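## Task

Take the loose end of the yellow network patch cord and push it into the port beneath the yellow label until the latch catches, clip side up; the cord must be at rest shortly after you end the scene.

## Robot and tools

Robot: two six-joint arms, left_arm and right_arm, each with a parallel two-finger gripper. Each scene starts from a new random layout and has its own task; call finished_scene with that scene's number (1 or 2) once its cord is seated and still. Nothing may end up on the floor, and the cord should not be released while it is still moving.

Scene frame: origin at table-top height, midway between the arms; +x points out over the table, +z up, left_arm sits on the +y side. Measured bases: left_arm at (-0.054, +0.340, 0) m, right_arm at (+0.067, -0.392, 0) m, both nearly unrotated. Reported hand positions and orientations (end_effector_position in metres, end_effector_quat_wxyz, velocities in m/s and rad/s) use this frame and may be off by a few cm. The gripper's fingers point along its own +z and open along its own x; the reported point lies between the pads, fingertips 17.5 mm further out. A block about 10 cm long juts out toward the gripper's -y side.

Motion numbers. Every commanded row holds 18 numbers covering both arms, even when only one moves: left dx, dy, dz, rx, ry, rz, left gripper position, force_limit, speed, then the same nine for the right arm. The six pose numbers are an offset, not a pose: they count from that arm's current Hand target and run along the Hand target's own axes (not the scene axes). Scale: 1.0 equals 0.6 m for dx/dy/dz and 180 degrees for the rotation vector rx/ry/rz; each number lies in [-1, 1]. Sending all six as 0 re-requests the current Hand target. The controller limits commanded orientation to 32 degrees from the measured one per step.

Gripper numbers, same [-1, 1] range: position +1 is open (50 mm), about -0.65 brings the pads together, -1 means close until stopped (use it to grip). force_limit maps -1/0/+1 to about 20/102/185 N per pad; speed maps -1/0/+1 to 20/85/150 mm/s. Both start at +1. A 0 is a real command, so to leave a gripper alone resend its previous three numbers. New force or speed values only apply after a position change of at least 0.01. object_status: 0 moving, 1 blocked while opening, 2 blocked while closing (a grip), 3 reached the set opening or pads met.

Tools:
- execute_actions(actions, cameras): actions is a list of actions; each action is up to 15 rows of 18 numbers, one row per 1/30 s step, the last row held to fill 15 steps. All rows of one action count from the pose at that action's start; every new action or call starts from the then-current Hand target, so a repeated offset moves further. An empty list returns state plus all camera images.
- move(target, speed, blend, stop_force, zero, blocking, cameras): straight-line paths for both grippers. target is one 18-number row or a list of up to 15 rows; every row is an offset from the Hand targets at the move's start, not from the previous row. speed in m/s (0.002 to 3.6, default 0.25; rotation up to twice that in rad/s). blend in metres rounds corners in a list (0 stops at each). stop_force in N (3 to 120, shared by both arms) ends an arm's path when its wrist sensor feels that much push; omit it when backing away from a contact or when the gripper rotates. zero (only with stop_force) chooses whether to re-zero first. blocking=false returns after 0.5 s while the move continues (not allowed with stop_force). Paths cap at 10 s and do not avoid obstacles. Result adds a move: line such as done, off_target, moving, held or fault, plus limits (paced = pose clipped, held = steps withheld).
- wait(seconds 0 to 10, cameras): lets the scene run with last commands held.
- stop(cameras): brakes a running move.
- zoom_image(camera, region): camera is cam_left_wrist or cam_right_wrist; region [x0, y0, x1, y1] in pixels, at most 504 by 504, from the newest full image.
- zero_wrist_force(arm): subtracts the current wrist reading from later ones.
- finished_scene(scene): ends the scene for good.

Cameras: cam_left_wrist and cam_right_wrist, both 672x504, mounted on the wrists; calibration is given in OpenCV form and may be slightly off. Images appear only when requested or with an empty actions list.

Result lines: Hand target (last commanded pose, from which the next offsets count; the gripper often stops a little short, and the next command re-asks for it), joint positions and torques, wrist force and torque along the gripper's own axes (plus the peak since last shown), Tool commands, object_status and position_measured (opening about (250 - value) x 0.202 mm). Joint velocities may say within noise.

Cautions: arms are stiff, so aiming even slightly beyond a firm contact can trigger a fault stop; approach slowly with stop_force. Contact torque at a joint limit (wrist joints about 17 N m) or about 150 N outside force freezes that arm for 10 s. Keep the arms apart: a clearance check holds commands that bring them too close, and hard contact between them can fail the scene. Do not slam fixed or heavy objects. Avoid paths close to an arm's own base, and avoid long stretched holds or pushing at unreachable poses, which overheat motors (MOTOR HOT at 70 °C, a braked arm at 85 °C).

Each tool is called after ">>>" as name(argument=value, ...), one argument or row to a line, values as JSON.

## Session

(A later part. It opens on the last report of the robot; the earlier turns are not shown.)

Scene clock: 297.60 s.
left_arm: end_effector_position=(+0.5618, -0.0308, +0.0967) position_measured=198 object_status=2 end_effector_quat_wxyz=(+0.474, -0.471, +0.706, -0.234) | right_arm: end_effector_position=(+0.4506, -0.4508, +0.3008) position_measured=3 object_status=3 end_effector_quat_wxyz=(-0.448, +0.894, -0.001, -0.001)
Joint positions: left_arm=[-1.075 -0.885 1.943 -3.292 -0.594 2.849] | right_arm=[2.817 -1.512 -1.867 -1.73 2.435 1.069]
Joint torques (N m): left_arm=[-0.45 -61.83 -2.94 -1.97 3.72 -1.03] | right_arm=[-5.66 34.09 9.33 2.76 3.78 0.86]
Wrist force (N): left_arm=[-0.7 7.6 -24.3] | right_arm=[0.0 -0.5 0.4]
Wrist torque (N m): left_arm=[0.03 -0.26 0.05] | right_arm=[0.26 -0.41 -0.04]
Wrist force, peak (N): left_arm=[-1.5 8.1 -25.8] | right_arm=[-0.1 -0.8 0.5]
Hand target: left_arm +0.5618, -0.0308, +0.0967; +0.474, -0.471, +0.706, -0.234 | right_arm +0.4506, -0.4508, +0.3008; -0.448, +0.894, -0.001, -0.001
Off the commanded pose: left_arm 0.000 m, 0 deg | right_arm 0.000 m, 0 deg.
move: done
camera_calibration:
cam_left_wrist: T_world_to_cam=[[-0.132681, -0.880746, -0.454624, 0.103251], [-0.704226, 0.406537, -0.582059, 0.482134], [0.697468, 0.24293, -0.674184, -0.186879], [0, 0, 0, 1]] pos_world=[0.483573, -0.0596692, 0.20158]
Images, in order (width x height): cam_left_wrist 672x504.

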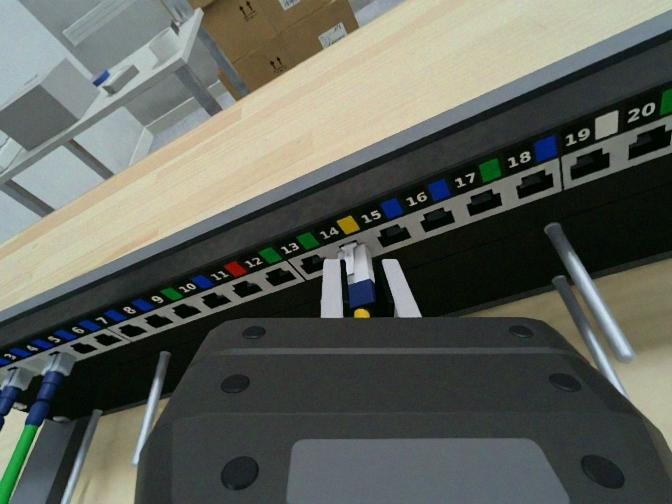

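>>> move(
  target=[-0.0009,0.0002,-0.0018,0,0,0,-0.95,-0.4,-1,0,0,0,0,0,0,1,1,1],
  speed=0.01,
)

>>> move(
  target=[-0.0002,-0.0032,0.0058,0,0,0,-0.95,-0.4,-1,0,0,0,0,0,0,1,1,1],
  speed=0.006,
  stop_force=18,
  cameras=["cam_left_wrist","cam_right_wrist"],
)

>>> zoom_image(
  camera="cam_left_wrist",
  region=[320, 210, 400, 290],
)

>>> zoom_image(
  camera="cam_right_wrist",
  region=[400, 40, 480, 120],
)

Scene clock: 314.53 s.
left_arm: end_effector_position=(+0.5609, -0.0304, +0.0974) position_measured=198 object_status=2 end_effector_quat_wxyz=(+0.474, -0.471, +0.706, -0.234) | right_arm: end_effector_position=(+0.4506, -0.4508, +0.3008) position_measured=3 object_status=3 end_effector_quat_wxyz=(-0.448, +0.894, -0.001, -0.001)
Joint positions: left_arm=[-1.076 -0.888 1.946 -3.291 -0.593 2.847] | right_arm=[2.817 -1.512 -1.867 -1.73 2.435 1.069]
Joint torques (N m): left_arm=[-5.35 -63.1 -4.26 -1.21 5.57 -0.77] | right_arm=[-5.73 34.01 8.94 2.82 3.63 0.82]
Wrist force (N): left_arm=[4.1 -4.9 1.6] | right_arm=[0.0 -0.7 0.3]
Wrist torque (N m): left_arm=[0.09 -0.08 0.09] | right_arm=[0.23 -0.42 -0.04]
Wrist force, peak (N): left_arm=[-1.1 6.8 -25.0] | right_arm=[-0.2 -0.9 0.4]
Hand target: left_arm +0.5609, -0.0304, +0.0974; +0.474, -0.471, +0.706, -0.234 | right_arm +0.4506, -0.4508, +0.3008; -0.448, +0.894, -0.001, -0.001
Off the commanded pose: left_arm 0.000 m, 0 deg | right_arm 0.000 m, 0 deg.
move: done

Scene clock: 315.77 s.
left_arm: end_effector_position=(+0.5617, -0.0305, +0.0976) position_measured=198 object_status=2 end_effector_quat_wxyz=(+0.474, -0.471, +0.706, -0.234) | right_arm: end_effector_position=(+0.4506, -0.4508, +0.3008) position_measured=3 object_status=3 end_effector_quat_wxyz=(-0.448, +0.894, -0.001, -0.001)
Joint positions: left_arm=[-1.075 -0.887 1.944 -3.291 -0.593 2.849] | right_arm=[2.817 -1.512 -1.867 -1.73 2.435 1.069]
Joint torques (N m): left_arm=[-4.56 -67.98 -4.08 -1.39 6.23 -1.16] | right_arm=[-5.07 33.66 9.21 2.71 3.67 1.11]
Wrist force (N): left_arm=[3.3 4.2 -13.5] | right_arm=[-0.1 -0.6 0.4]
Wrist torque (N m): left_arm=[0.06 -0.14 0.08] | right_arm=[0.25 -0.40 -0.03]
Wrist force, peak (N): left_arm=[0.3 9.4 -17.5] | right_arm=[-0.2 -0.8 0.5]
Hand target: left_arm +0.5617, -0.0305, +0.0976; +0.474, -0.471, +0.706, -0.234 (not the last commanded pose) | right_arm +0.4506, -0.4508, +0.3008; -0.448, +0.894, -0.001, -0.001
Off the commanded pose: left_arm 0.003 m, 0 deg | right_arm 0.000 m, 0 deg.
move: contact (left_arm)
camera_calibration:
cam_left_wrist: T_world_to_cam=[[-0.132518, -0.880651, -0.454855, 0.103826], [-0.704096, 0.406631, -0.582152, 0.482298], [0.697631, 0.243116, -0.673948, -0.186388], [0, 0, 0, 1]] pos_world=[0.483373, -0.0593696, 0.202381]
cam_right_wrist: T_world_to_cam=[[0.999933, 0.00410759, 0.0108266, -0.446515], [0.00949867, -0.825712, -0.564012, -0.185906], [0.00662295, 0.564077, -0.825696, 0.627372], [0, 0, 0, 1]] pos_world=[0.444096, -0.505557, 0.418]

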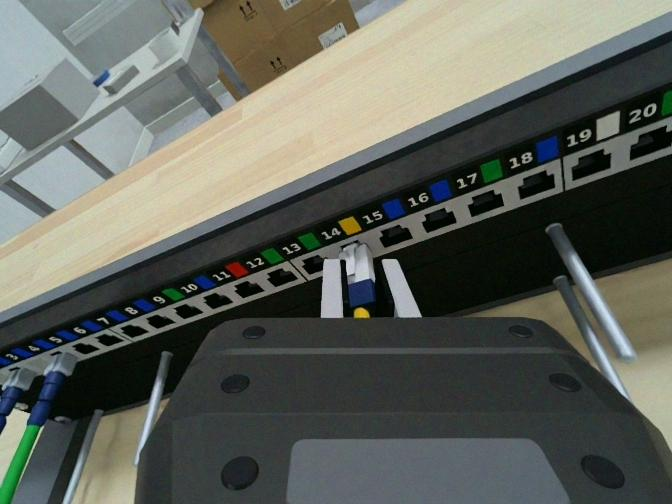

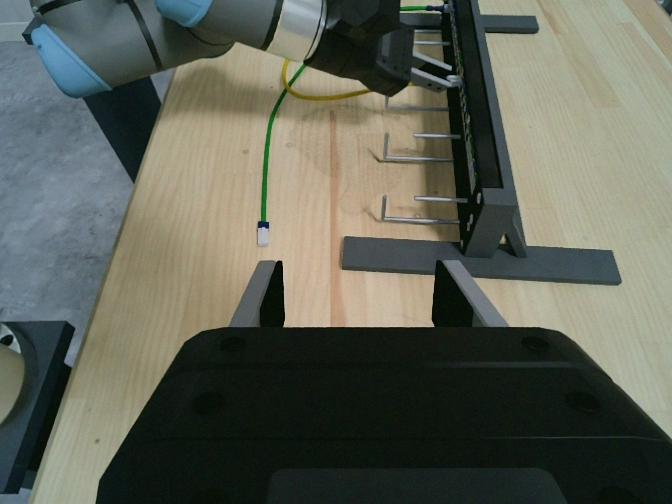

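Scaled by 6.300 from the camera's 672x504 image, which has a finer 960x720 frame.

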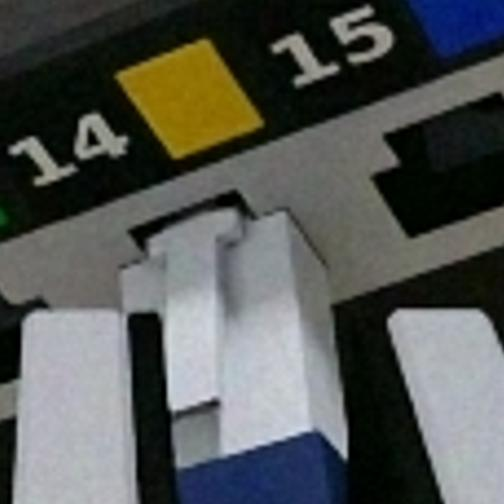

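Scaled by 6.300 from the camera's 672x504 image, which has a finer 960x720 frame.

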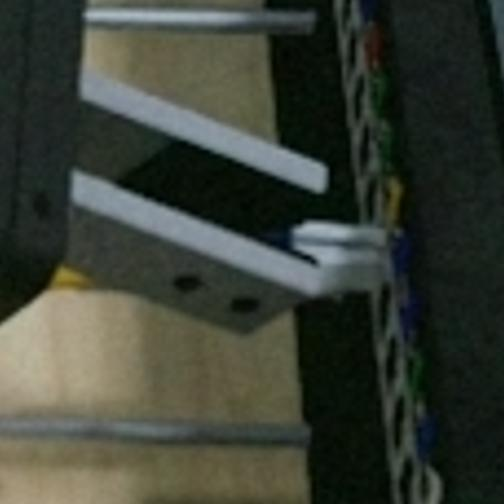

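>>> move(
  target=[-0.0009,0.0015,-0.0018,0,0,0,-0.95,-0.4,-1,0,0,0,0,0,0,1,1,1],
  speed=0.01,
)

>>> move(
  target=[-0.0002,-0.0036,0.0065,0,0,0,-0.95,-0.4,-1,0,0,0,0,0,0,1,1,1],
  speed=0.006,
  stop_force=20,
  cameras=["cam_left_wrist"],
)

>>> zoom_image(
  camera="cam_left_wrist",
  region=[320, 210, 400, 290],
)

Scene clock: 323.73 s.
left_arm: end_effector_position=(+0.5604, -0.0297, +0.0976) position_measured=198 object_status=2 end_effector_quat_wxyz=(+0.474, -0.471, +0.706, -0.234) | right_arm: end_effector_position=(+0.4506, -0.4508, +0.3008) position_measured=3 object_status=3 end_effector_quat_wxyz=(-0.448, +0.894, -0.001, -0.001)
Joint positions: left_arm=[-1.077 -0.889 1.949 -3.292 -0.593 2.847] | right_arm=[2.817 -1.512 -1.867 -1.73 2.435 1.069]
Joint torques (N m): left_arm=[-5.24 -63.47 -2.18 -3.81 6.37 -0.51] | right_arm=[-5.73 34.05 9.06 2.8 3.56 0.93]
Wrist force (N): left_arm=[8.6 -14.4 12.4] | right_arm=[-0.1 -0.4 0.4]
Wrist torque (N m): left_arm=[0.10 0.03 0.10] | right_arm=[0.28 -0.39 -0.04]
Wrist force, peak (N): left_arm=[8.6 -14.1 13.0] | right_arm=[0.1 -1.0 0.3]
Hand target: left_arm +0.5604, -0.0297, +0.0976; +0.474, -0.471, +0.706, -0.234 | right_arm +0.4506, -0.4508, +0.3008; -0.448, +0.894, -0.001, -0.001
Off the commanded pose: left_arm 0.000 m, 0 deg | right_arm 0.000 m, 0 deg.
move: done

Scene clock: 324.97 s.
left_arm: end_effector_position=(+0.5613, -0.0298, +0.0978) position_measured=198 object_status=2 end_effector_quat_wxyz=(+0.474, -0.471, +0.706, -0.234) | right_arm: end_effector_position=(+0.4506, -0.4508, +0.3008) position_measured=3 object_status=3 end_effector_quat_wxyz=(-0.448, +0.894, -0.001, -0.001)
Joint positions: left_arm=[-1.075 -0.888 1.947 -3.292 -0.593 2.849] | right_arm=[2.817 -1.512 -1.867 -1.73 2.435 1.069]
Joint torques (N m): left_arm=[-4.76 -69.5 -1.56 -1.26 6.17 -1.06] | right_arm=[-4.96 33.97 10.12 2.81 3.48 0.99]
Wrist force (N): left_arm=[5.3 -1.9 -2.7] | right_arm=[-0.1 -0.3 0.3]
Wrist torque (N m): left_arm=[0.04 0.02 0.10] | right_arm=[0.29 -0.39 -0.04]
Wrist force, peak (N): left_arm=[8.5 -14.7 12.5] | right_arm=[0.1 -0.8 0.1]
Hand target: left_arm +0.5613, -0.0298, +0.0978; +0.474, -0.471, +0.706, -0.234 (not the last commanded pose) | right_arm +0.4506, -0.4508, +0.3008; -0.448, +0.894, -0.001, -0.001
Off the commanded pose: left_arm 0.004 m, 0 deg | right_arm 0.000 m, 0 deg.
move: contact (left_arm)
camera_calibration:
cam_left_wrist: T_world_to_cam=[[-0.132361, -0.880617, -0.454967, 0.104416], [-0.703998, 0.406639, -0.582264, 0.481754], [0.697759, 0.243226, -0.673776, -0.186165], [0, 0, 0, 1]] pos_world=[0.482872, -0.0586698, 0.202581]
Images, in order (width x height): cam_left_wrist 672x504.

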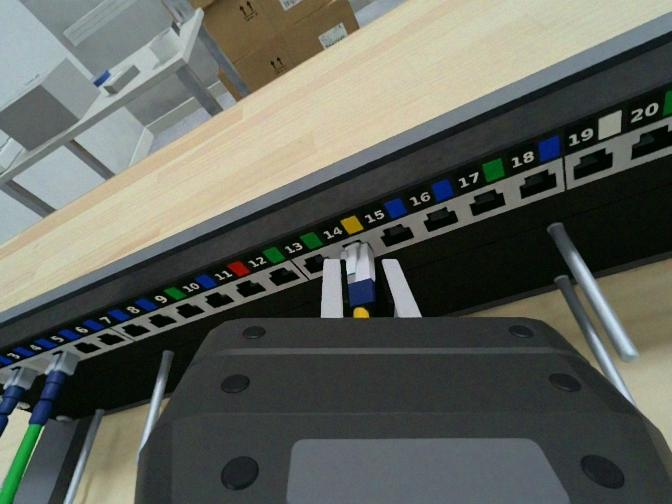

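Scaled by 6.300 from the camera's 672x504 image, which has a finer 960x720 frame.

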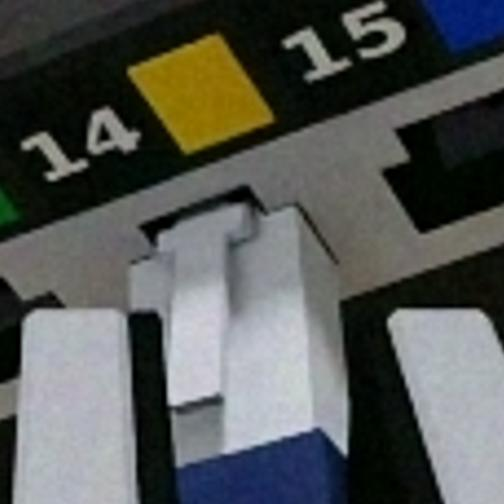

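>>> move(
  target=[0.0012,-0.0005,-0.0003,0,0,0,-0.95,-0.4,-1,0,0,0,0,0,0,1,1,1],
  speed=0.01,
)

>>> move(
  target=[-0.0002,-0.0024,0.0044,0,0,0,-0.95,-0.4,-1,0,0,0,0,0,0,1,1,1],
  speed=0.006,
  stop_force=22,
  cameras=["cam_left_wrist"],
)

>>> zoom_image(
  camera="cam_left_wrist",
  region=[320, 210, 400, 290],
)

Scene clock: 339.37 s.
left_arm: end_effector_position=(+0.5611, -0.0306, +0.0979) position_measured=198 object_status=2 end_effector_quat_wxyz=(+0.474, -0.471, +0.706, -0.234) | right_arm: end_effector_position=(+0.4506, -0.4508, +0.3008) position_measured=3 object_status=3 end_effector_quat_wxyz=(-0.448, +0.894, -0.001, -0.001)
Joint positions: left_arm=[-1.076 -0.888 1.945 -3.29 -0.593 2.848] | right_arm=[2.817 -1.512 -1.867 -1.73 2.435 1.069]
Joint torques (N m): left_arm=[-6.01 -27.39 -26.94 -2.07 6.08 -0.79] | right_arm=[-5.81 34.37 9.46 2.81 3.36 1.13]
Wrist force (N): left_arm=[3.0 3.3 -7.0] | right_arm=[-0.2 -0.6 0.3]
Wrist torque (N m): left_arm=[0.05 -0.08 0.08] | right_arm=[0.23 -0.38 -0.03]
Wrist force, peak (N): left_arm=[3.1 3.6 -7.0] | right_arm=[-0.1 -0.6 0.6]
Hand target: left_arm +0.5611, -0.0305, +0.0978; +0.474, -0.471, +0.706, -0.234 | right_arm +0.4506, -0.4508, +0.3008; -0.448, +0.894, -0.001, -0.001
Off the commanded pose: left_arm 0.000 m, 0 deg | right_arm 0.000 m, 0 deg.
move: done

Scene clock: 340.50 s.
left_arm: end_effector_position=(+0.5642, -0.0308, +0.0978) position_measured=198 object_status=2 end_effector_quat_wxyz=(+0.474, -0.471, +0.706, -0.234) | right_arm: end_effector_position=(+0.4506, -0.4508, +0.3008) position_measured=3 object_status=3 end_effector_quat_wxyz=(-0.448, +0.894, -0.001, -0.001)
Joint positions: left_arm=[-1.071 -0.884 1.937 -3.292 -0.595 2.855] | right_arm=[2.817 -1.512 -1.867 -1.73 2.435 1.069]
Joint torques (N m): left_arm=[8.2 -43.23 -5.19 -4.81 1.83 -0.93] | right_arm=[-5.67 33.9 9.74 2.74 3.75 1.07]
Wrist force (N): left_arm=[0.7 9.7 -21.7] | right_arm=[-0.2 -0.5 0.1]
Wrist torque (N m): left_arm=[0.04 -0.21 0.08] | right_arm=[0.26 -0.37 -0.03]
Wrist force, peak (N): left_arm=[-1.5 12.3 -25.2] | right_arm=[-0.1 -0.7 0.4]
Hand target: left_arm +0.5641, -0.0308, +0.0978; +0.474, -0.471, +0.706, -0.234 | right_arm +0.4506, -0.4508, +0.3008; -0.448, +0.894, -0.001, -0.001
Off the commanded pose: left_arm 0.000 m, 0 deg | right_arm 0.000 m, 0 deg.
move: done
camera_calibration:
cam_left_wrist: T_world_to_cam=[[-0.13233, -0.880635, -0.454941, 0.10391], [-0.704004, 0.4066, -0.582285, 0.484277], [0.697759, 0.243226, -0.673775, -0.188015], [0, 0, 0, 1]] pos_world=[0.485872, -0.0596698, 0.20258]
Images, in order (width x height): cam_left_wrist 672x504.

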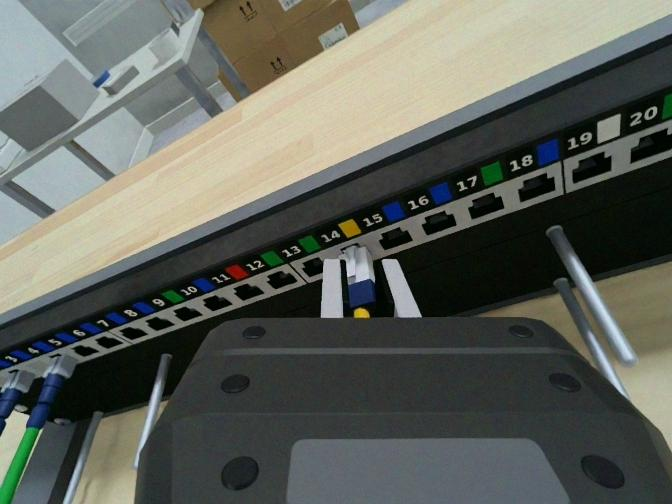

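Scaled by 6.300 from the camera's 672x504 image, which has a finer 960x720 frame.

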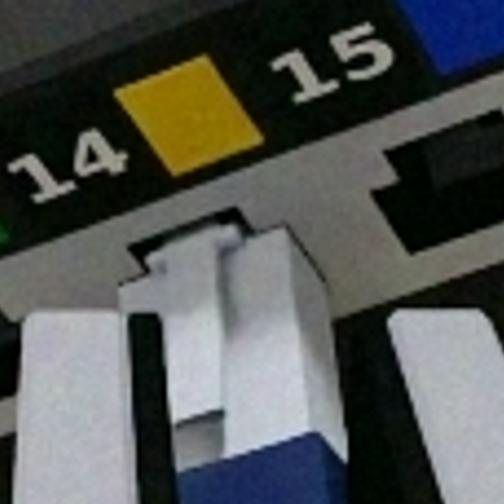

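>>> move(
  target=[-0.0003,-0.0040,0.0073,0,0,0,-0.95,-0.4,-1,0,0,0,0,0,0,1,1,1],
  speed=0.006,
  stop_force=30,
  cameras=["cam_left_wrist","cam_right_wrist"],
)

>>> zoom_image(
  camera="cam_left_wrist",
  region=[320, 210, 400, 290],
)

>>> zoom_image(
  camera="cam_right_wrist",
  region=[400, 40, 480, 120],
)

Scene clock: 347.70 s.
left_arm: end_effector_position=(+0.5692, -0.0312, +0.0978) position_measured=198 object_status=2 end_effector_quat_wxyz=(+0.474, -0.471, +0.706, -0.234) | right_arm: end_effector_position=(+0.4506, -0.4508, +0.3008) position_measured=3 object_status=3 end_effector_quat_wxyz=(-0.448, +0.894, -0.001, -0.001)
Joint positions: left_arm=[-1.064 -0.877 1.924 -3.294 -0.6 2.865] | right_arm=[2.817 -1.512 -1.867 -1.73 2.435 1.069]
Joint torques (N m): left_arm=[4.58 -41.07 -4.71 -4.5 1.02 -0.73] | right_arm=[-5.44 34.19 10.53 2.78 3.46 0.88]
Wrist force (N): left_arm=[-1.5 8.3 -25.7] | right_arm=[0.0 -0.6 0.5]
Wrist torque (N m): left_arm=[-0.02 -0.22 0.07] | right_arm=[0.25 -0.41 -0.03]
Wrist force, peak (N): left_arm=[-2.1 7.5 -26.3] | right_arm=[-0.1 -0.8 0.5]
Hand target: left_arm +0.5691, -0.0312, +0.0978; +0.474, -0.471, +0.706, -0.234 | right_arm +0.4506, -0.4508, +0.3008; -0.448, +0.894, -0.001, -0.001
Off the commanded pose: left_arm 0.000 m, 0 deg | right_arm 0.000 m, 0 deg.
move: done
camera_calibration:
cam_left_wrist: T_world_to_cam=[[-0.13233, -0.880635, -0.454941, 0.104265], [-0.704004, 0.4066, -0.582285, 0.488018], [0.697759, 0.243226, -0.673775, -0.191339], [0, 0, 0, 1]] pos_world=[0.490872, -0.0600698, 0.20268]
cam_right_wrist: T_world_to_cam=[[0.999933, 0.00410759, 0.0108266, -0.446515], [0.00949867, -0.825712, -0.564012, -0.185906], [0.00662295, 0.564077, -0.825696, 0.627372], [0, 0, 0, 1]] pos_world=[0.444096, -0.505557, 0.418]

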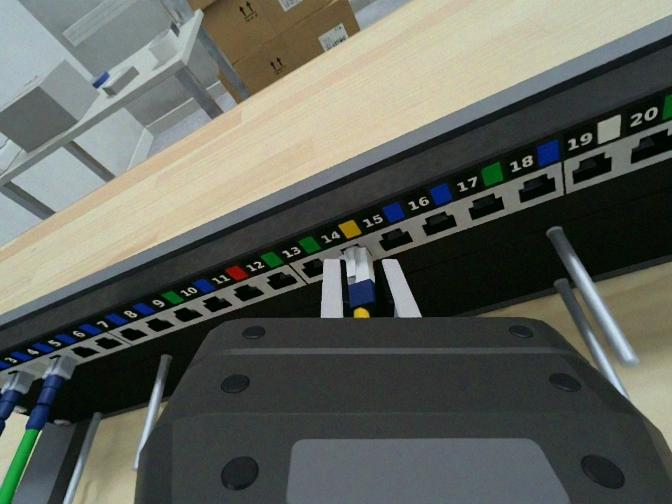

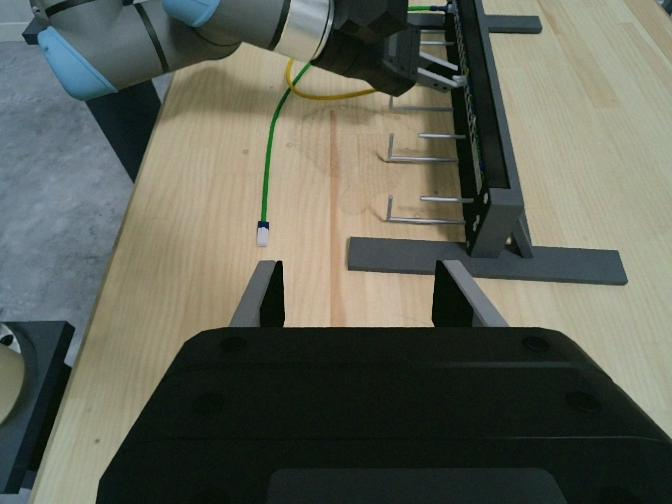

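Scaled by 6.300 from the camera's 672x504 image, which has a finer 960x720 frame.

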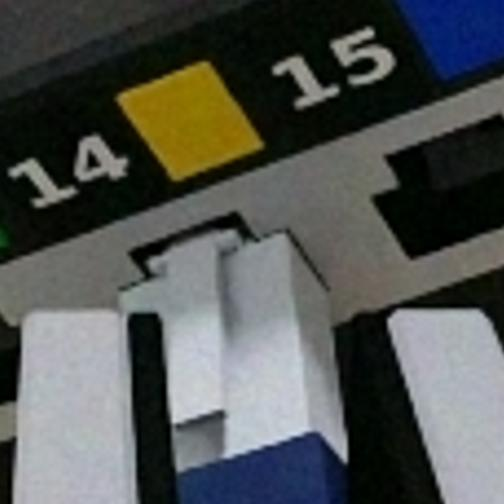

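Scaled by 6.300 from the camera's 672x504 image, which has a finer 960x720 frame.

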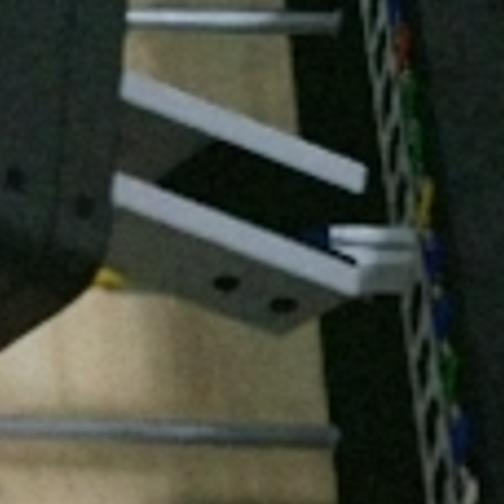

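>>> move(
  target=[0,0,0,0,0,0,-0.95,-0.4,-1,0.417,-0.067,-0.05,-0.230,0.230,0.460,1,1,1],
  speed=0.25,
  cameras=["all"],
)

Scene clock: 361.40 s.
left_arm: end_effector_position=(+0.5691, -0.0312, +0.0978) position_measured=198 object_status=2 end_effector_quat_wxyz=(+0.474, -0.471, +0.706, -0.234) | right_arm: end_effector_position=(+0.7010, -0.4508, +0.3503) position_measured=3 object_status=3 end_effector_quat_wxyz=(+0.000, +0.708, -0.707, -0.001)
Joint positions: left_arm=[-1.064 -0.877 1.924 -3.294 -0.6 2.865] | right_arm=[3.252 -1.891 -1.14 -1.683 1.573 3.257]
Joint torques (N m): left_arm=[0.64 -63.14 -4.66 -1.62 3.72 -0.96] | right_arm=[-4.99 53.43 30.51 1.58 0.18 0.91]
Wrist force (N): left_arm=[-1.5 7.5 -25.6] | right_arm=[-0.2 0.1 -0.6]
Wrist torque (N m): left_arm=[0.02 -0.19 0.08] | right_arm=[-0.18 -0.25 -0.12]
Wrist force, peak (N): left_arm=[-1.9 7.8 -26.0] | right_arm=[-0.3 -1.5 -0.7]
Hand target: left_arm +0.5691, -0.0312, +0.0978; +0.474, -0.471, +0.706, -0.234 | right_arm +0.7009, -0.4509, +0.3505; +0.000, +0.708, -0.707, -0.001
Off the commanded pose: left_arm 0.000 m, 0 deg | right_arm 0.000 m, 0 deg.
move: done
camera_calibration:
cam_left_wrist: T_world_to_cam=[[-0.132361, -0.880617, -0.454967, 0.104274], [-0.703998, 0.406639, -0.582264, 0.487943], [0.697759, 0.243226, -0.673776, -0.191269], [0, 0, 0, 1]] pos_world=[0.490772, -0.0600698, 0.202681]
cam_right_wrist: T_world_to_cam=[[0.0142997, -0.999897, 0.00132914, -0.455859], [-0.945754, -0.0130939, 0.324621, 0.564211], [-0.32457, -0.00589902, -0.945843, 0.683866], [0, 0, 0, 1]] pos_world=[0.762086, -0.44439, 0.464281]

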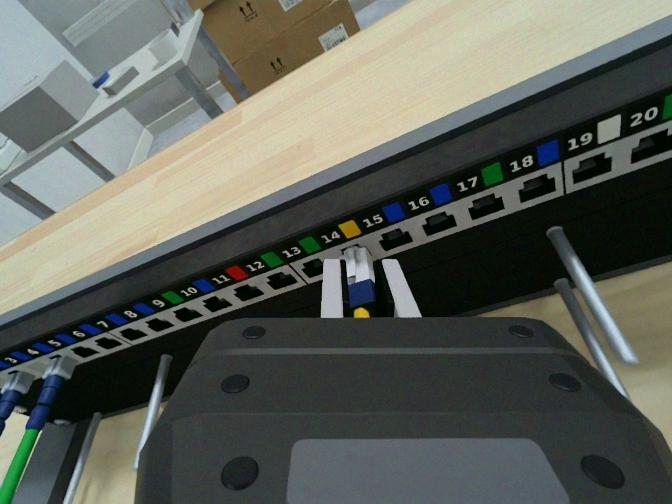

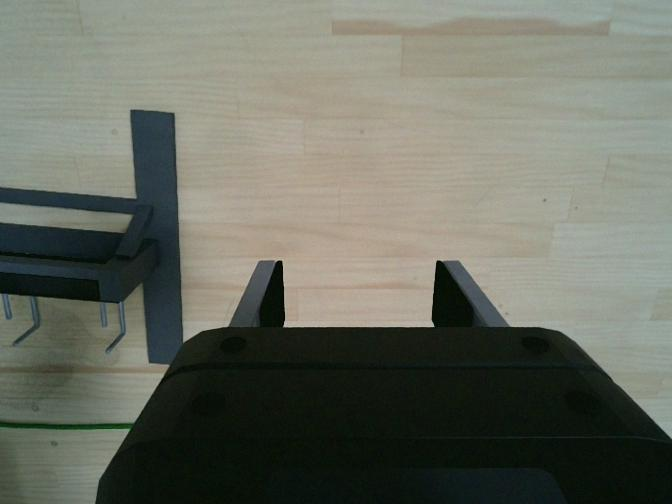

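>>> move(
  target=[0,0,0,0,0,0,-0.95,-0.4,-1,-0.683,-0.075,0,0,0,0.027,1,1,1],
  speed=0.2,
  cameras=["cam_right_wrist"],
)

Scene clock: 369.07 s.
left_arm: end_effector_position=(+0.5691, -0.0312, +0.0978) position_measured=198 object_status=2 end_effector_quat_wxyz=(+0.474, -0.471, +0.706, -0.234) | right_arm: end_effector_position=(+0.7455, -0.0411, +0.3512) position_measured=3 object_status=3 end_effector_quat_wxyz=(+0.000, -0.677, +0.736, +0.001)
Joint positions: left_arm=[-1.064 -0.877 1.924 -3.294 -0.6 2.865] | right_arm=[3.786 -2.298 -0.506 -1.909 1.573 3.877]
Joint torques (N m): left_arm=[1.22 -62.59 -5.05 -1.7 3.82 -0.71] | right_arm=[4.68 77.66 29.82 4.51 2.21 1.02]
Wrist force (N): left_arm=[-1.1 7.3 -25.5] | right_arm=[0.0 -0.5 0.1]
Wrist torque (N m): left_arm=[-0.03 -0.25 0.07] | right_arm=[-0.23 -0.27 -0.11]
Wrist force, peak (N): left_arm=[-1.5 7.4 -25.9] | right_arm=[4.5 -0.1 -0.8]
Hand target: left_arm +0.5691, -0.0312, +0.0978; +0.474, -0.471, +0.706, -0.234 | right_arm +0.7454, -0.0411, +0.3514; +0.000, +0.677, -0.736, -0.001
Off the commanded pose: left_arm 0.000 m, 0 deg | right_arm 0.000 m, 0 deg.
move: done
camera_calibration:
cam_right_wrist: T_world_to_cam=[[-0.0705808, -0.997505, 0.00176311, 0.0163911], [-0.943297, 0.0673197, 0.325052, 0.612673], [-0.324359, 0.0212793, -0.945695, 0.702511], [0, 0, 0, 1]] pos_world=[0.806956, -0.0398437, 0.465181]
Images, in order (width x height): cam_right_wrist 672x504.

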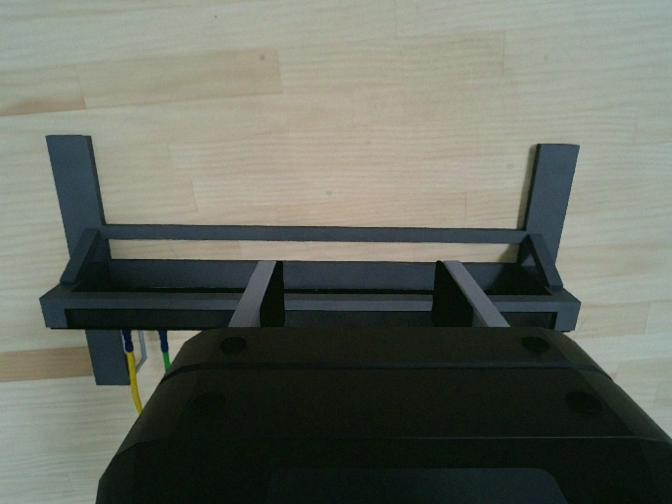

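>>> move(
  target=[0,0,0,0,0,0,-0.95,-0.4,-1,0,0.033,0.427,0,0,0,1,1,1],
  speed=0.15,
  cameras=["cam_right_wrist"],
)

>>> move(
  target=[0,0,0,0,0,0,-0.95,-0.4,-1,0,0.13,0,0,0,0,1,1,1],
  speed=0.02,
  stop_force=8,
  cameras=["cam_left_wrist","cam_right_wrist"],
)

Scene clock: 376.80 s.
left_arm: end_effector_position=(+0.5691, -0.0312, +0.0978) position_measured=198 object_status=2 end_effector_quat_wxyz=(+0.474, -0.471, +0.706, -0.234) | right_arm: end_effector_position=(+0.7253, -0.0388, +0.0950) position_measured=3 object_status=3 end_effector_quat_wxyz=(+0.000, -0.677, +0.736, +0.001)
Joint positions: left_arm=[-1.064 -0.877 1.924 -3.294 -0.6 2.865] | right_arm=[3.805 -2.254 -1.247 -1.211 1.573 3.896]
Joint torques (N m): left_arm=[0.41 -62.27 -4.84 -1.62 3.64 -0.88] | right_arm=[-3.1 78.59 29.57 4.25 -2.06 -0.37]
Wrist force (N): left_arm=[-1.2 8.1 -25.3] | right_arm=[-0.1 0.0 -0.1]
Wrist torque (N m): left_arm=[0.03 -0.22 0.07] | right_arm=[-0.17 -0.21 -0.14]
Wrist force, peak (N): left_arm=[-1.4 7.1 -26.0] | right_arm=[-0.1 0.0 -3.2]
Hand target: left_arm +0.5691, -0.0312, +0.0978; +0.474, -0.471, +0.706, -0.234 | right_arm +0.7254, -0.0388, +0.0952; +0.000, +0.677, -0.736, -0.001
Off the commanded pose: left_arm 0.000 m, 0 deg | right_arm 0.000 m, 0 deg.
move: done
camera_calibration:
cam_right_wrist: T_world_to_cam=[[-0.0704511, -0.997514, 0.00183081, 0.0177016], [-0.943276, 0.0672173, 0.325134, 0.676792], [-0.324449, 0.0211791, -0.945666, 0.453714], [0, 0, 0, 1]] pos_world=[0.786856, -0.0374438, 0.208981]
Images, in order (width x height): cam_right_wrist 672x504.

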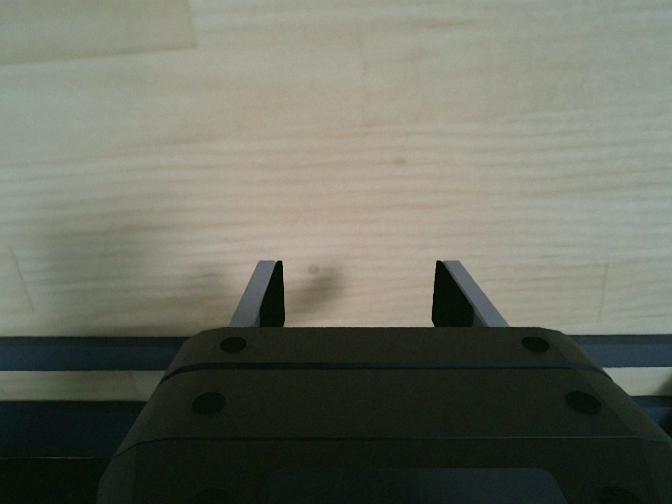

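Scene clock: 381.87 s.
left_arm: end_effector_position=(+0.5691, -0.0312, +0.0978) position_measured=198 object_status=2 end_effector_quat_wxyz=(+0.474, -0.471, +0.706, -0.234) | right_arm: end_effector_position=(+0.6477, -0.0323, +0.0953) position_measured=3 object_status=3 end_effector_quat_wxyz=(+0.000, -0.677, +0.736, +0.001)
Joint positions: left_arm=[-1.064 -0.877 1.924 -3.294 -0.6 2.865] | right_arm=[3.885 -2.11 -1.489 -1.113 1.573 3.975]
Joint torques (N m): left_arm=[0.19 -62.12 -4.13 -1.66 3.78 -0.8] | right_arm=[-5.49 26.84 35.38 1.11 -1.82 -0.9]
Wrist force (N): left_arm=[-1.4 7.9 -25.2] | right_arm=[-0.3 0.0 -0.3]
Wrist torque (N m): left_arm=[0.00 -0.19 0.07] | right_arm=[-0.19 -0.20 -0.11]
Wrist force, peak (N): left_arm=[-1.5 7.2 -26.1] | right_arm=[-0.1 -0.6 -0.9]
Hand target: left_arm +0.5691, -0.0312, +0.0978; +0.474, -0.471, +0.706, -0.234 | right_arm +0.6477, -0.0323, +0.0953; +0.000, +0.677, -0.736, -0.001
Off the commanded pose: left_arm 0.000 m, 0 deg | right_arm 0.000 m, 0 deg.
move: done
camera_calibration:
cam_left_wrist: T_world_to_cam=[[-0.132361, -0.880617, -0.454967, 0.104274], [-0.703998, 0.406639, -0.582264, 0.487943], [0.697759, 0.243226, -0.673776, -0.191269], [0, 0, 0, 1]] pos_world=[0.490772, -0.0600698, 0.202681]
cam_right_wrist: T_world_to_cam=[[-0.070518, -0.997509, 0.0016203, 0.0188028], [-0.943374, 0.0672186, 0.324849, 0.603095], [-0.324148, 0.0213791, -0.945765, 0.428464], [0, 0, 0, 1]] pos_world=[0.709156, -0.0309434, 0.209281]

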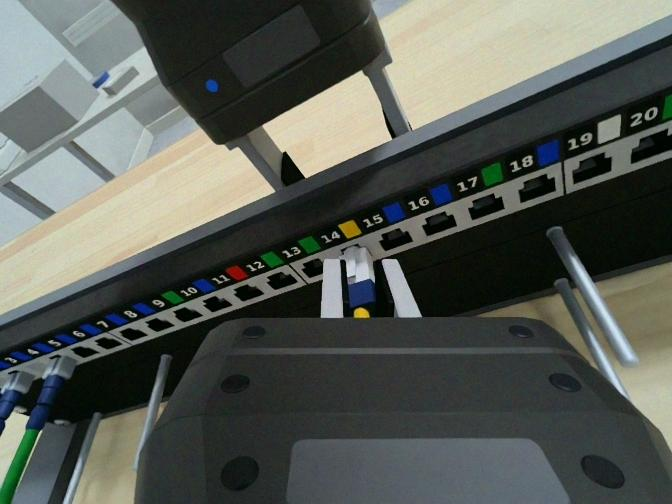

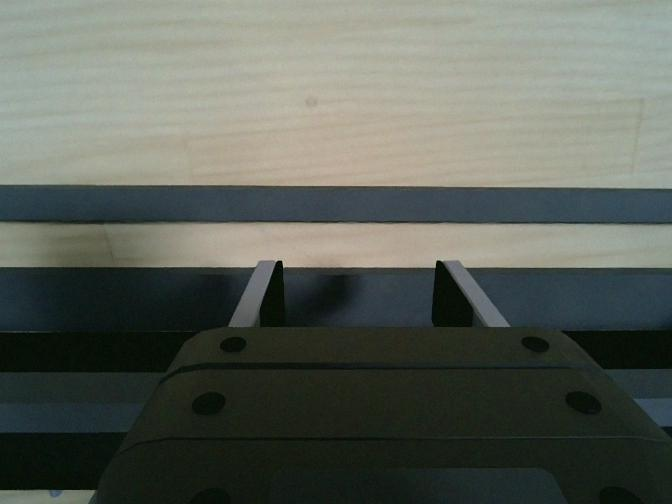

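>>> move(
  target=[0,0,0,0,0,0,-0.95,-0.4,-1,0,0.1,0,0,0,0,1,1,1],
  speed=0.02,
  stop_force=8,
  cameras=["cam_left_wrist","cam_right_wrist"],
)

Scene clock: 386.87 s.
left_arm: end_effector_position=(+0.5691, -0.0312, +0.0978) position_measured=198 object_status=2 end_effector_quat_wxyz=(+0.474, -0.471, +0.706, -0.234) | right_arm: end_effector_position=(+0.6404, -0.0317, +0.0953) position_measured=3 object_status=3 end_effector_quat_wxyz=(+0.000, -0.677, +0.736, +0.001)
Joint positions: left_arm=[-1.064 -0.877 1.924 -3.294 -0.6 2.865] | right_arm=[3.893 -2.097 -1.509 -1.105 1.573 3.983]
Joint torques (N m): left_arm=[1.33 -62.53 -7.54 -1.68 3.64 -0.7] | right_arm=[-3.44 24.05 33.85 2.43 5.37 0.98]
Wrist force (N): left_arm=[-1.1 8.5 -26.0] | right_arm=[2.4 -8.8 -1.9]
Wrist torque (N m): left_arm=[0.03 -0.21 0.08] | right_arm=[-0.27 -0.26 0.14]
Wrist force, peak (N): left_arm=[-0.8 9.3 -28.7] | right_arm=[-3.1 -20.9 6.1]
Hand target: left_arm +0.5691, -0.0312, +0.0978; +0.474, -0.471, +0.706, -0.234 | right_arm +0.6404, -0.0317, +0.0953; +0.000, +0.677, -0.736, -0.001 (not the last commanded pose)
Off the commanded pose: left_arm 0.000 m, 0 deg | right_arm 0.053 m, 0 deg.
move: contact (right_arm)
camera_calibration:
cam_left_wrist: T_world_to_cam=[[-0.132424, -0.880581, -0.455018, 0.104317], [-0.703986, 0.406717, -0.582224, 0.487934], [0.697758, 0.243226, -0.673776, -0.191269], [0, 0, 0, 1]] pos_world=[0.490773, -0.0600698, 0.202681]
cam_right_wrist: T_world_to_cam=[[-0.0705509, -0.997507, 0.00152618, 0.0189296], [-0.943372, 0.0672191, 0.324855, 0.596165], [-0.324148, 0.0214791, -0.945763, 0.426087], [0, 0, 0, 1]] pos_world=[0.701856, -0.0303433, 0.209281]

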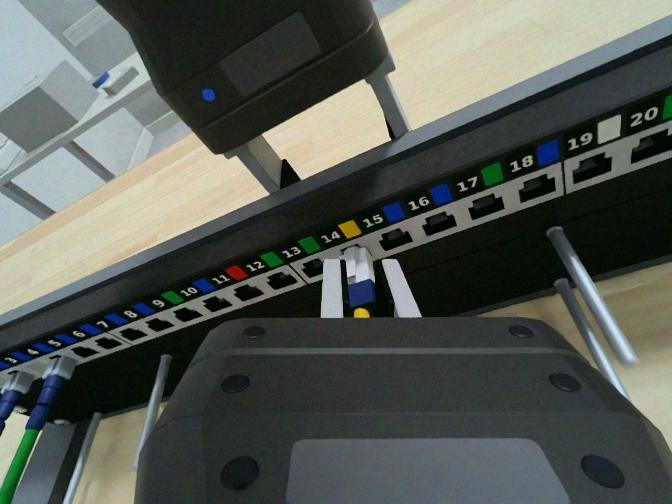

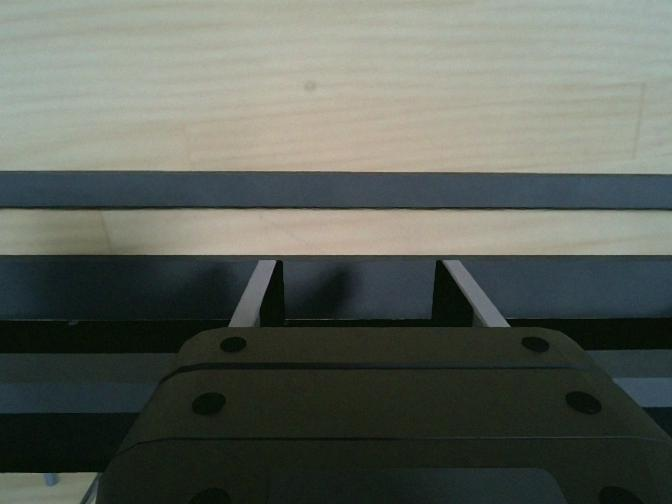

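>>> move(
  target=[-0.0005,-0.0064,0.0117,0,0,0,-0.95,-0.4,-1,0,0,0,0,0,0,1,1,1],
  speed=0.006,
  stop_force=25,
  cameras=["cam_left_wrist"],
)

>>> zoom_image(
  camera="cam_left_wrist",
  region=[320, 210, 400, 290],
)

Scene clock: 392.03 s.
left_arm: end_effector_position=(+0.5711, -0.0314, +0.0979) position_measured=198 object_status=2 end_effector_quat_wxyz=(+0.474, -0.471, +0.706, -0.234) | right_arm: end_effector_position=(+0.6404, -0.0317, +0.0953) position_measured=3 object_status=3 end_effector_quat_wxyz=(+0.000, -0.677, +0.736, +0.001)
Joint positions: left_arm=[-1.061 -0.874 1.919 -3.295 -0.602 2.869] | right_arm=[3.893 -2.097 -1.509 -1.105 1.573 3.983]
Joint torques (N m): left_arm=[2.01 -64.25 -6.64 -1.2 4.62 -1] | right_arm=[17.77 37.37 14.68 -1.14 4.22 0.84]
Wrist force (N): left_arm=[-0.3 15.4 -44.1] | right_arm=[1.3 -25.6 5.0]
Wrist torque (N m): left_arm=[-0.01 -0.16 0.08] | right_arm=[-0.36 0.02 0.48]
Wrist force, peak (N): left_arm=[-4.4 20.3 -49.1] | right_arm=[1.2 -27.6 5.0]
Hand target: left_arm +0.5711, -0.0314, +0.0979; +0.474, -0.471, +0.706, -0.234 (not the last commanded pose) | right_arm +0.6404, -0.0317, +0.0953; +0.000, +0.677, -0.736, -0.001
Off the commanded pose: left_arm 0.006 m, 0 deg | right_arm 0.000 m, 0 deg.
move: contact (left_arm)
camera_calibration:
cam_left_wrist: T_world_to_cam=[[-0.132453, -0.880612, -0.454948, 0.104391], [-0.703913, 0.406715, -0.582314, 0.489335], [0.697827, 0.243115, -0.673745, -0.192593], [0, 0, 0, 1]] pos_world=[0.492673, -0.0602696, 0.20268]
Images, in order (width x height): cam_left_wrist 672x504.

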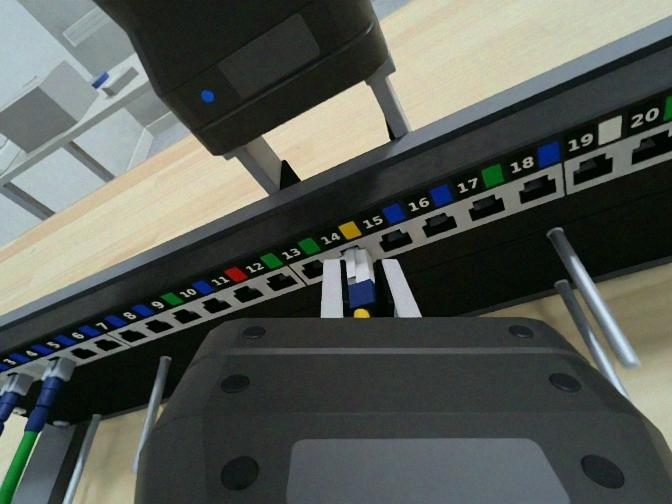

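Scaled by 6.300 from the camera's 672x504 image, which has a finer 960x720 frame.

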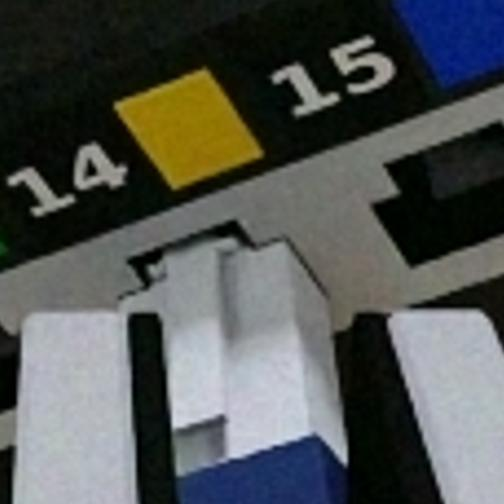

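>>> move(
  target=[-0.0002,-0.0008,-0.0014,0,0,0,-0.95,-0.4,-1,0,0,0,0,0,0,1,1,1],
  speed=0.01,
)

>>> move(
  target=[-0.0002,-0.0040,0.0073,0,0,0,-0.95,-0.4,-1,0,0,0,0,0,0,1,1,1],
  speed=0.006,
  stop_force=28,
  cameras=["cam_left_wrist"],
)

>>> zoom_image(
  camera="cam_left_wrist",
  region=[320, 210, 400, 290],
)

Scene clock: 403.53 s.
left_arm: end_effector_position=(+0.5705, -0.0316, +0.0987) position_measured=198 object_status=2 end_effector_quat_wxyz=(+0.474, -0.471, +0.706, -0.234) | right_arm: end_effector_position=(+0.6404, -0.0317, +0.0953) position_measured=3 object_status=3 end_effector_quat_wxyz=(+0.000, -0.677, +0.736, +0.001)
Joint positions: left_arm=[-1.062 -0.877 1.92 -3.293 -0.601 2.868] | right_arm=[3.893 -2.097 -1.509 -1.105 1.573 3.983]
Joint torques (N m): left_arm=[-4.34 -67.04 -5.59 -2.21 6.1 -0.7] | right_arm=[18.02 66.81 8.69 -1.28 3.8 1.02]
Wrist force (N): left_arm=[2.1 7.7 -18.6] | right_arm=[4.4 -19.8 -1.1]
Wrist torque (N m): left_arm=[0.00 -0.13 0.07] | right_arm=[-0.34 -0.19 0.43]
Wrist force, peak (N): left_arm=[-0.4 14.7 -44.8] | right_arm=[1.2 -25.8 4.7]
Hand target: left_arm +0.5705, -0.0316, +0.0987; +0.474, -0.471, +0.706, -0.234 | right_arm +0.6404, -0.0317, +0.0953; +0.000, +0.677, -0.736, -0.001
Off the commanded pose: left_arm 0.000 m, 0 deg | right_arm 0.000 m, 0 deg.
move: done

Scene clock: 405.13 s.
left_arm: end_effector_position=(+0.5731, -0.0319, +0.0987) position_measured=198 object_status=2 end_effector_quat_wxyz=(+0.474, -0.471, +0.706, -0.234) | right_arm: end_effector_position=(+0.6404, -0.0317, +0.0953) position_measured=3 object_status=3 end_effector_quat_wxyz=(+0.000, -0.677, +0.736, +0.001)
Joint positions: left_arm=[-1.058 -0.873 1.913 -3.294 -0.604 2.873] | right_arm=[3.893 -2.097 -1.509 -1.105 1.573 3.983]
Joint torques (N m): left_arm=[3.51 -64.03 -7.21 -1.29 4.34 -1.06] | right_arm=[18.04 66.08 8.83 -1.23 3.27 0.72]
Wrist force (N): left_arm=[-0.7 16.6 -47.7] | right_arm=[0.2 -27.1 6.1]
Wrist torque (N m): left_arm=[-0.08 -0.18 0.08] | right_arm=[-0.34 -0.04 0.49]
Wrist force, peak (N): left_arm=[-4.7 20.7 -51.5] | right_arm=[1.6 -29.2 6.2]
Hand target: left_arm +0.5731, -0.0319, +0.0987; +0.474, -0.471, +0.706, -0.234 (not the last commanded pose) | right_arm +0.6404, -0.0317, +0.0953; +0.000, +0.677, -0.736, -0.001
Off the commanded pose: left_arm 0.002 m, 0 deg | right_arm 0.000 m, 0 deg.
move: contact (left_arm)
camera_calibration:
cam_left_wrist: T_world_to_cam=[[-0.132577, -0.880598, -0.454941, 0.104641], [-0.703873, 0.406803, -0.5823, 0.491395], [0.697843, 0.243021, -0.673762, -0.193339], [0, 0, 0, 1]] pos_world=[0.494673, -0.0607694, 0.20348]
Images, in order (width x height): cam_left_wrist 672x504.

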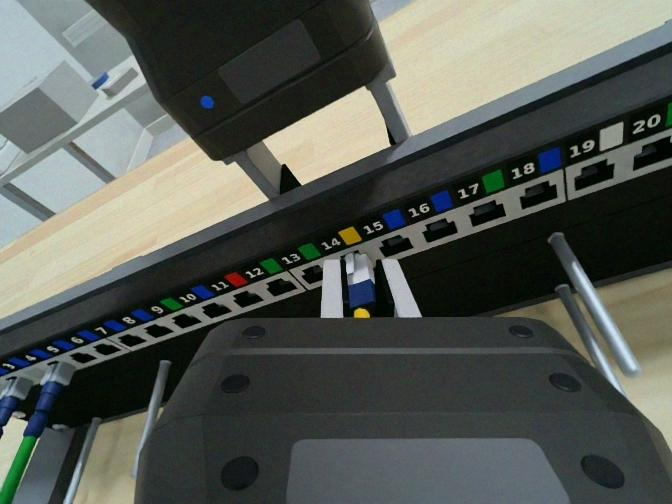

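Scaled by 6.300 from the camera's 672x504 image, which has a finer 960x720 frame.

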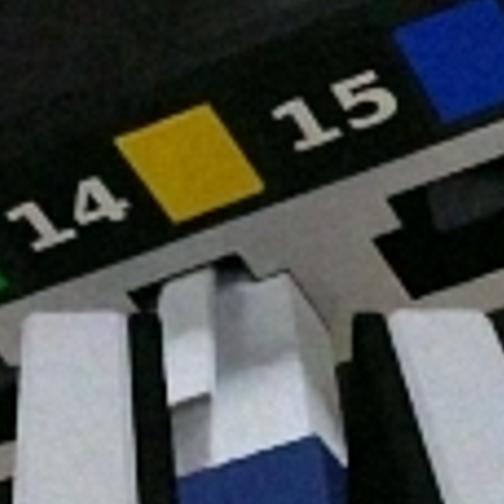

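>>> move(
  target=[-0.0003,-0.0048,0.0088,0,0,0,-0.95,-0.4,-1,0,0,0,0,0,0,1,1,1],
  speed=0.006,
  stop_force=20,
  cameras=["cam_left_wrist"],
)

>>> zoom_image(
  camera="cam_left_wrist",
  region=[320, 210, 400, 290],
)

Scene clock: 412.47 s.
left_arm: end_effector_position=(+0.5763, -0.0322, +0.0987) position_measured=198 object_status=2 end_effector_quat_wxyz=(+0.474, -0.471, +0.706, -0.234) | right_arm: end_effector_position=(+0.6404, -0.0317, +0.0953) position_measured=3 object_status=3 end_effector_quat_wxyz=(+0.000, -0.677, +0.736, +0.001)
Joint positions: left_arm=[-1.054 -0.868 1.904 -3.295 -0.607 2.88] | right_arm=[3.893 -2.097 -1.509 -1.105 1.573 3.983]
Joint torques (N m): left_arm=[4.12 -61.97 -12.36 -1.8 2.2 -0.95] | right_arm=[18.03 63.04 9.33 -2.72 17.44 0.8]
Wrist force (N): left_arm=[-9.9 26.6 -62.9] | right_arm=[6.8 -54.1 16.2]
Wrist torque (N m): left_arm=[-0.08 -0.33 0.09] | right_arm=[-0.49 -0.18 -0.78]
Wrist force, peak (N): left_arm=[-11.0 30.6 -67.1] | right_arm=[6.6 -55.1 16.6]
Hand target: left_arm +0.5763, -0.0322, +0.0987; +0.474, -0.471, +0.706, -0.234 (not the last commanded pose) | right_arm +0.6404, -0.0317, +0.0953; +0.000, +0.677, -0.736, -0.001
Off the commanded pose: left_arm 0.003 m, 0 deg | right_arm 0.000 m, 0 deg.
move: contact (left_arm)
camera_calibration:
cam_left_wrist: T_world_to_cam=[[-0.132577, -0.880598, -0.454941, 0.104814], [-0.703873, 0.406803, -0.5823, 0.49384], [0.697843, 0.243021, -0.673762, -0.195569], [0, 0, 0, 1]] pos_world=[0.497973, -0.0610694, 0.20348]
Images, in order (width x height): cam_left_wrist 672x504.

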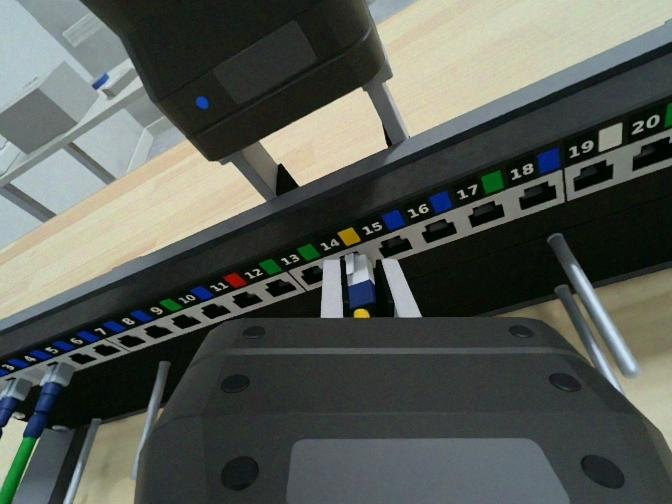

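Scaled by 6.300 from the camera's 672x504 image, which has a finer 960x720 frame.

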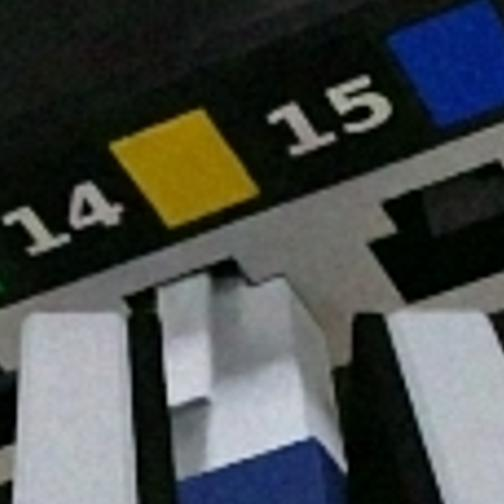

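>>> move(
  target=[-0.001,0,-0.002,0,0,0,-0.95,-0.4,-1,0,0,0,0,0,0,1,1,1],
  speed=0.01,
)

>>> move(
  target=[-0.0006,-0.0046,0.0070,0,0,0,-0.95,-0.4,-1,0,0,0,0,0,0,1,1,1],
  speed=0.006,
  stop_force=35,
  cameras=["cam_left_wrist"],
)

>>> zoom_image(
  camera="cam_left_wrist",
  region=[320, 210, 400, 290],
)

Scene clock: 422.60 s.
left_arm: end_effector_position=(+0.5753, -0.0318, +0.0995) position_measured=198 object_status=2 end_effector_quat_wxyz=(+0.474, -0.471, +0.706, -0.234) | right_arm: end_effector_position=(+0.6404, -0.0316, +0.0953) position_measured=3 object_status=3 end_effector_quat_wxyz=(+0.000, -0.677, +0.736, +0.001)
Joint positions: left_arm=[-1.055 -0.872 1.908 -3.294 -0.606 2.878] | right_arm=[3.893 -2.097 -1.509 -1.105 1.573 3.983]
Joint torques (N m): left_arm=[-1.88 -67.77 -9.76 -2.55 7.12 -0.81] | right_arm=[17.65 60.06 8.68 -3.68 12 0.82]
Wrist force (N): left_arm=[3.3 13.0 -21.4] | right_arm=[6.5 -40.1 6.2]
Wrist torque (N m): left_arm=[0.05 -0.12 0.05] | right_arm=[-0.39 -0.11 -0.59]
Wrist force, peak (N): left_arm=[-10.2 25.6 -63.7] | right_arm=[6.9 -54.2 16.2]
Hand target: left_arm +0.5753, -0.0318, +0.0995; +0.474, -0.471, +0.706, -0.234 | right_arm +0.6404, -0.0317, +0.0953; +0.000, +0.677, -0.736, -0.001
Off the commanded pose: left_arm 0.000 m, 0 deg | right_arm 0.000 m, 0 deg.
move: done

Scene clock: 423.93 s.
left_arm: end_effector_position=(+0.5763, -0.0319, +0.0998) position_measured=198 object_status=2 end_effector_quat_wxyz=(+0.474, -0.471, +0.706, -0.234) | right_arm: end_effector_position=(+0.6404, -0.0317, +0.0953) position_measured=3 object_status=3 end_effector_quat_wxyz=(+0.000, -0.677, +0.736, +0.001)
Joint positions: left_arm=[-1.053 -0.871 1.905 -3.294 -0.607 2.88] | right_arm=[3.893 -2.097 -1.509 -1.105 1.573 3.983]
Joint torques (N m): left_arm=[2.89 -70.88 -12.21 -7.62 7.08 -0.93] | right_arm=[18.03 60.73 8.57 -1.75 6.6 0.66]
Wrist force (N): left_arm=[0.1 28.3 -51.3] | right_arm=[3.5 -52.5 15.0]
Wrist torque (N m): left_arm=[-0.03 -0.18 0.06] | right_arm=[-0.40 -0.33 -0.60]
Wrist force, peak (N): left_arm=[-3.7 34.7 -55.3] | right_arm=[4.6 -55.8 15.5]
Hand target: left_arm +0.5763, -0.0319, +0.0998; +0.474, -0.471, +0.706, -0.234 (not the last commanded pose) | right_arm +0.6404, -0.0317, +0.0953; +0.000, +0.677, -0.736, -0.001
Off the commanded pose: left_arm 0.004 m, 0 deg | right_arm 0.000 m, 0 deg.
move: contact (left_arm)
camera_calibration:
cam_left_wrist: T_world_to_cam=[[-0.132586, -0.880469, -0.455187, 0.105553], [-0.703746, 0.407016, -0.582306, 0.49435], [0.697971, 0.24313, -0.673591, -0.194968], [0, 0, 0, 1]] pos_world=[0.497973, -0.0608696, 0.204581]
Images, in order (width x height): cam_left_wrist 672x504.

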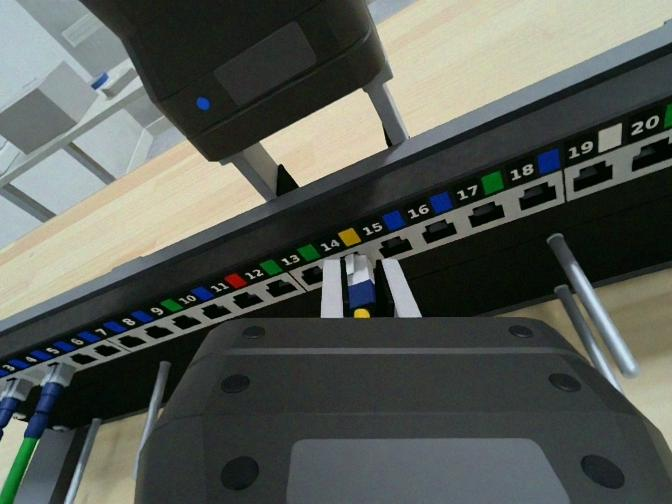

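Scaled by 6.300 from the camera's 672x504 image, which has a finer 960x720 frame.

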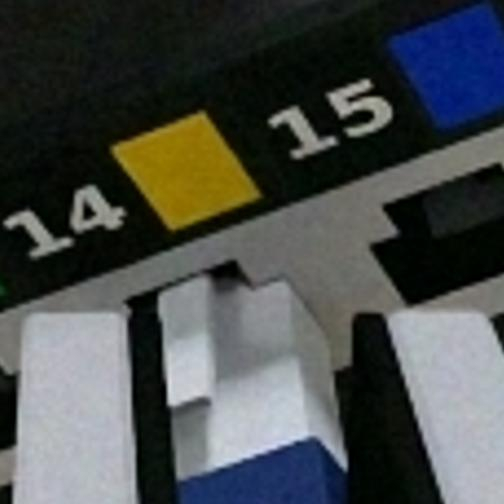

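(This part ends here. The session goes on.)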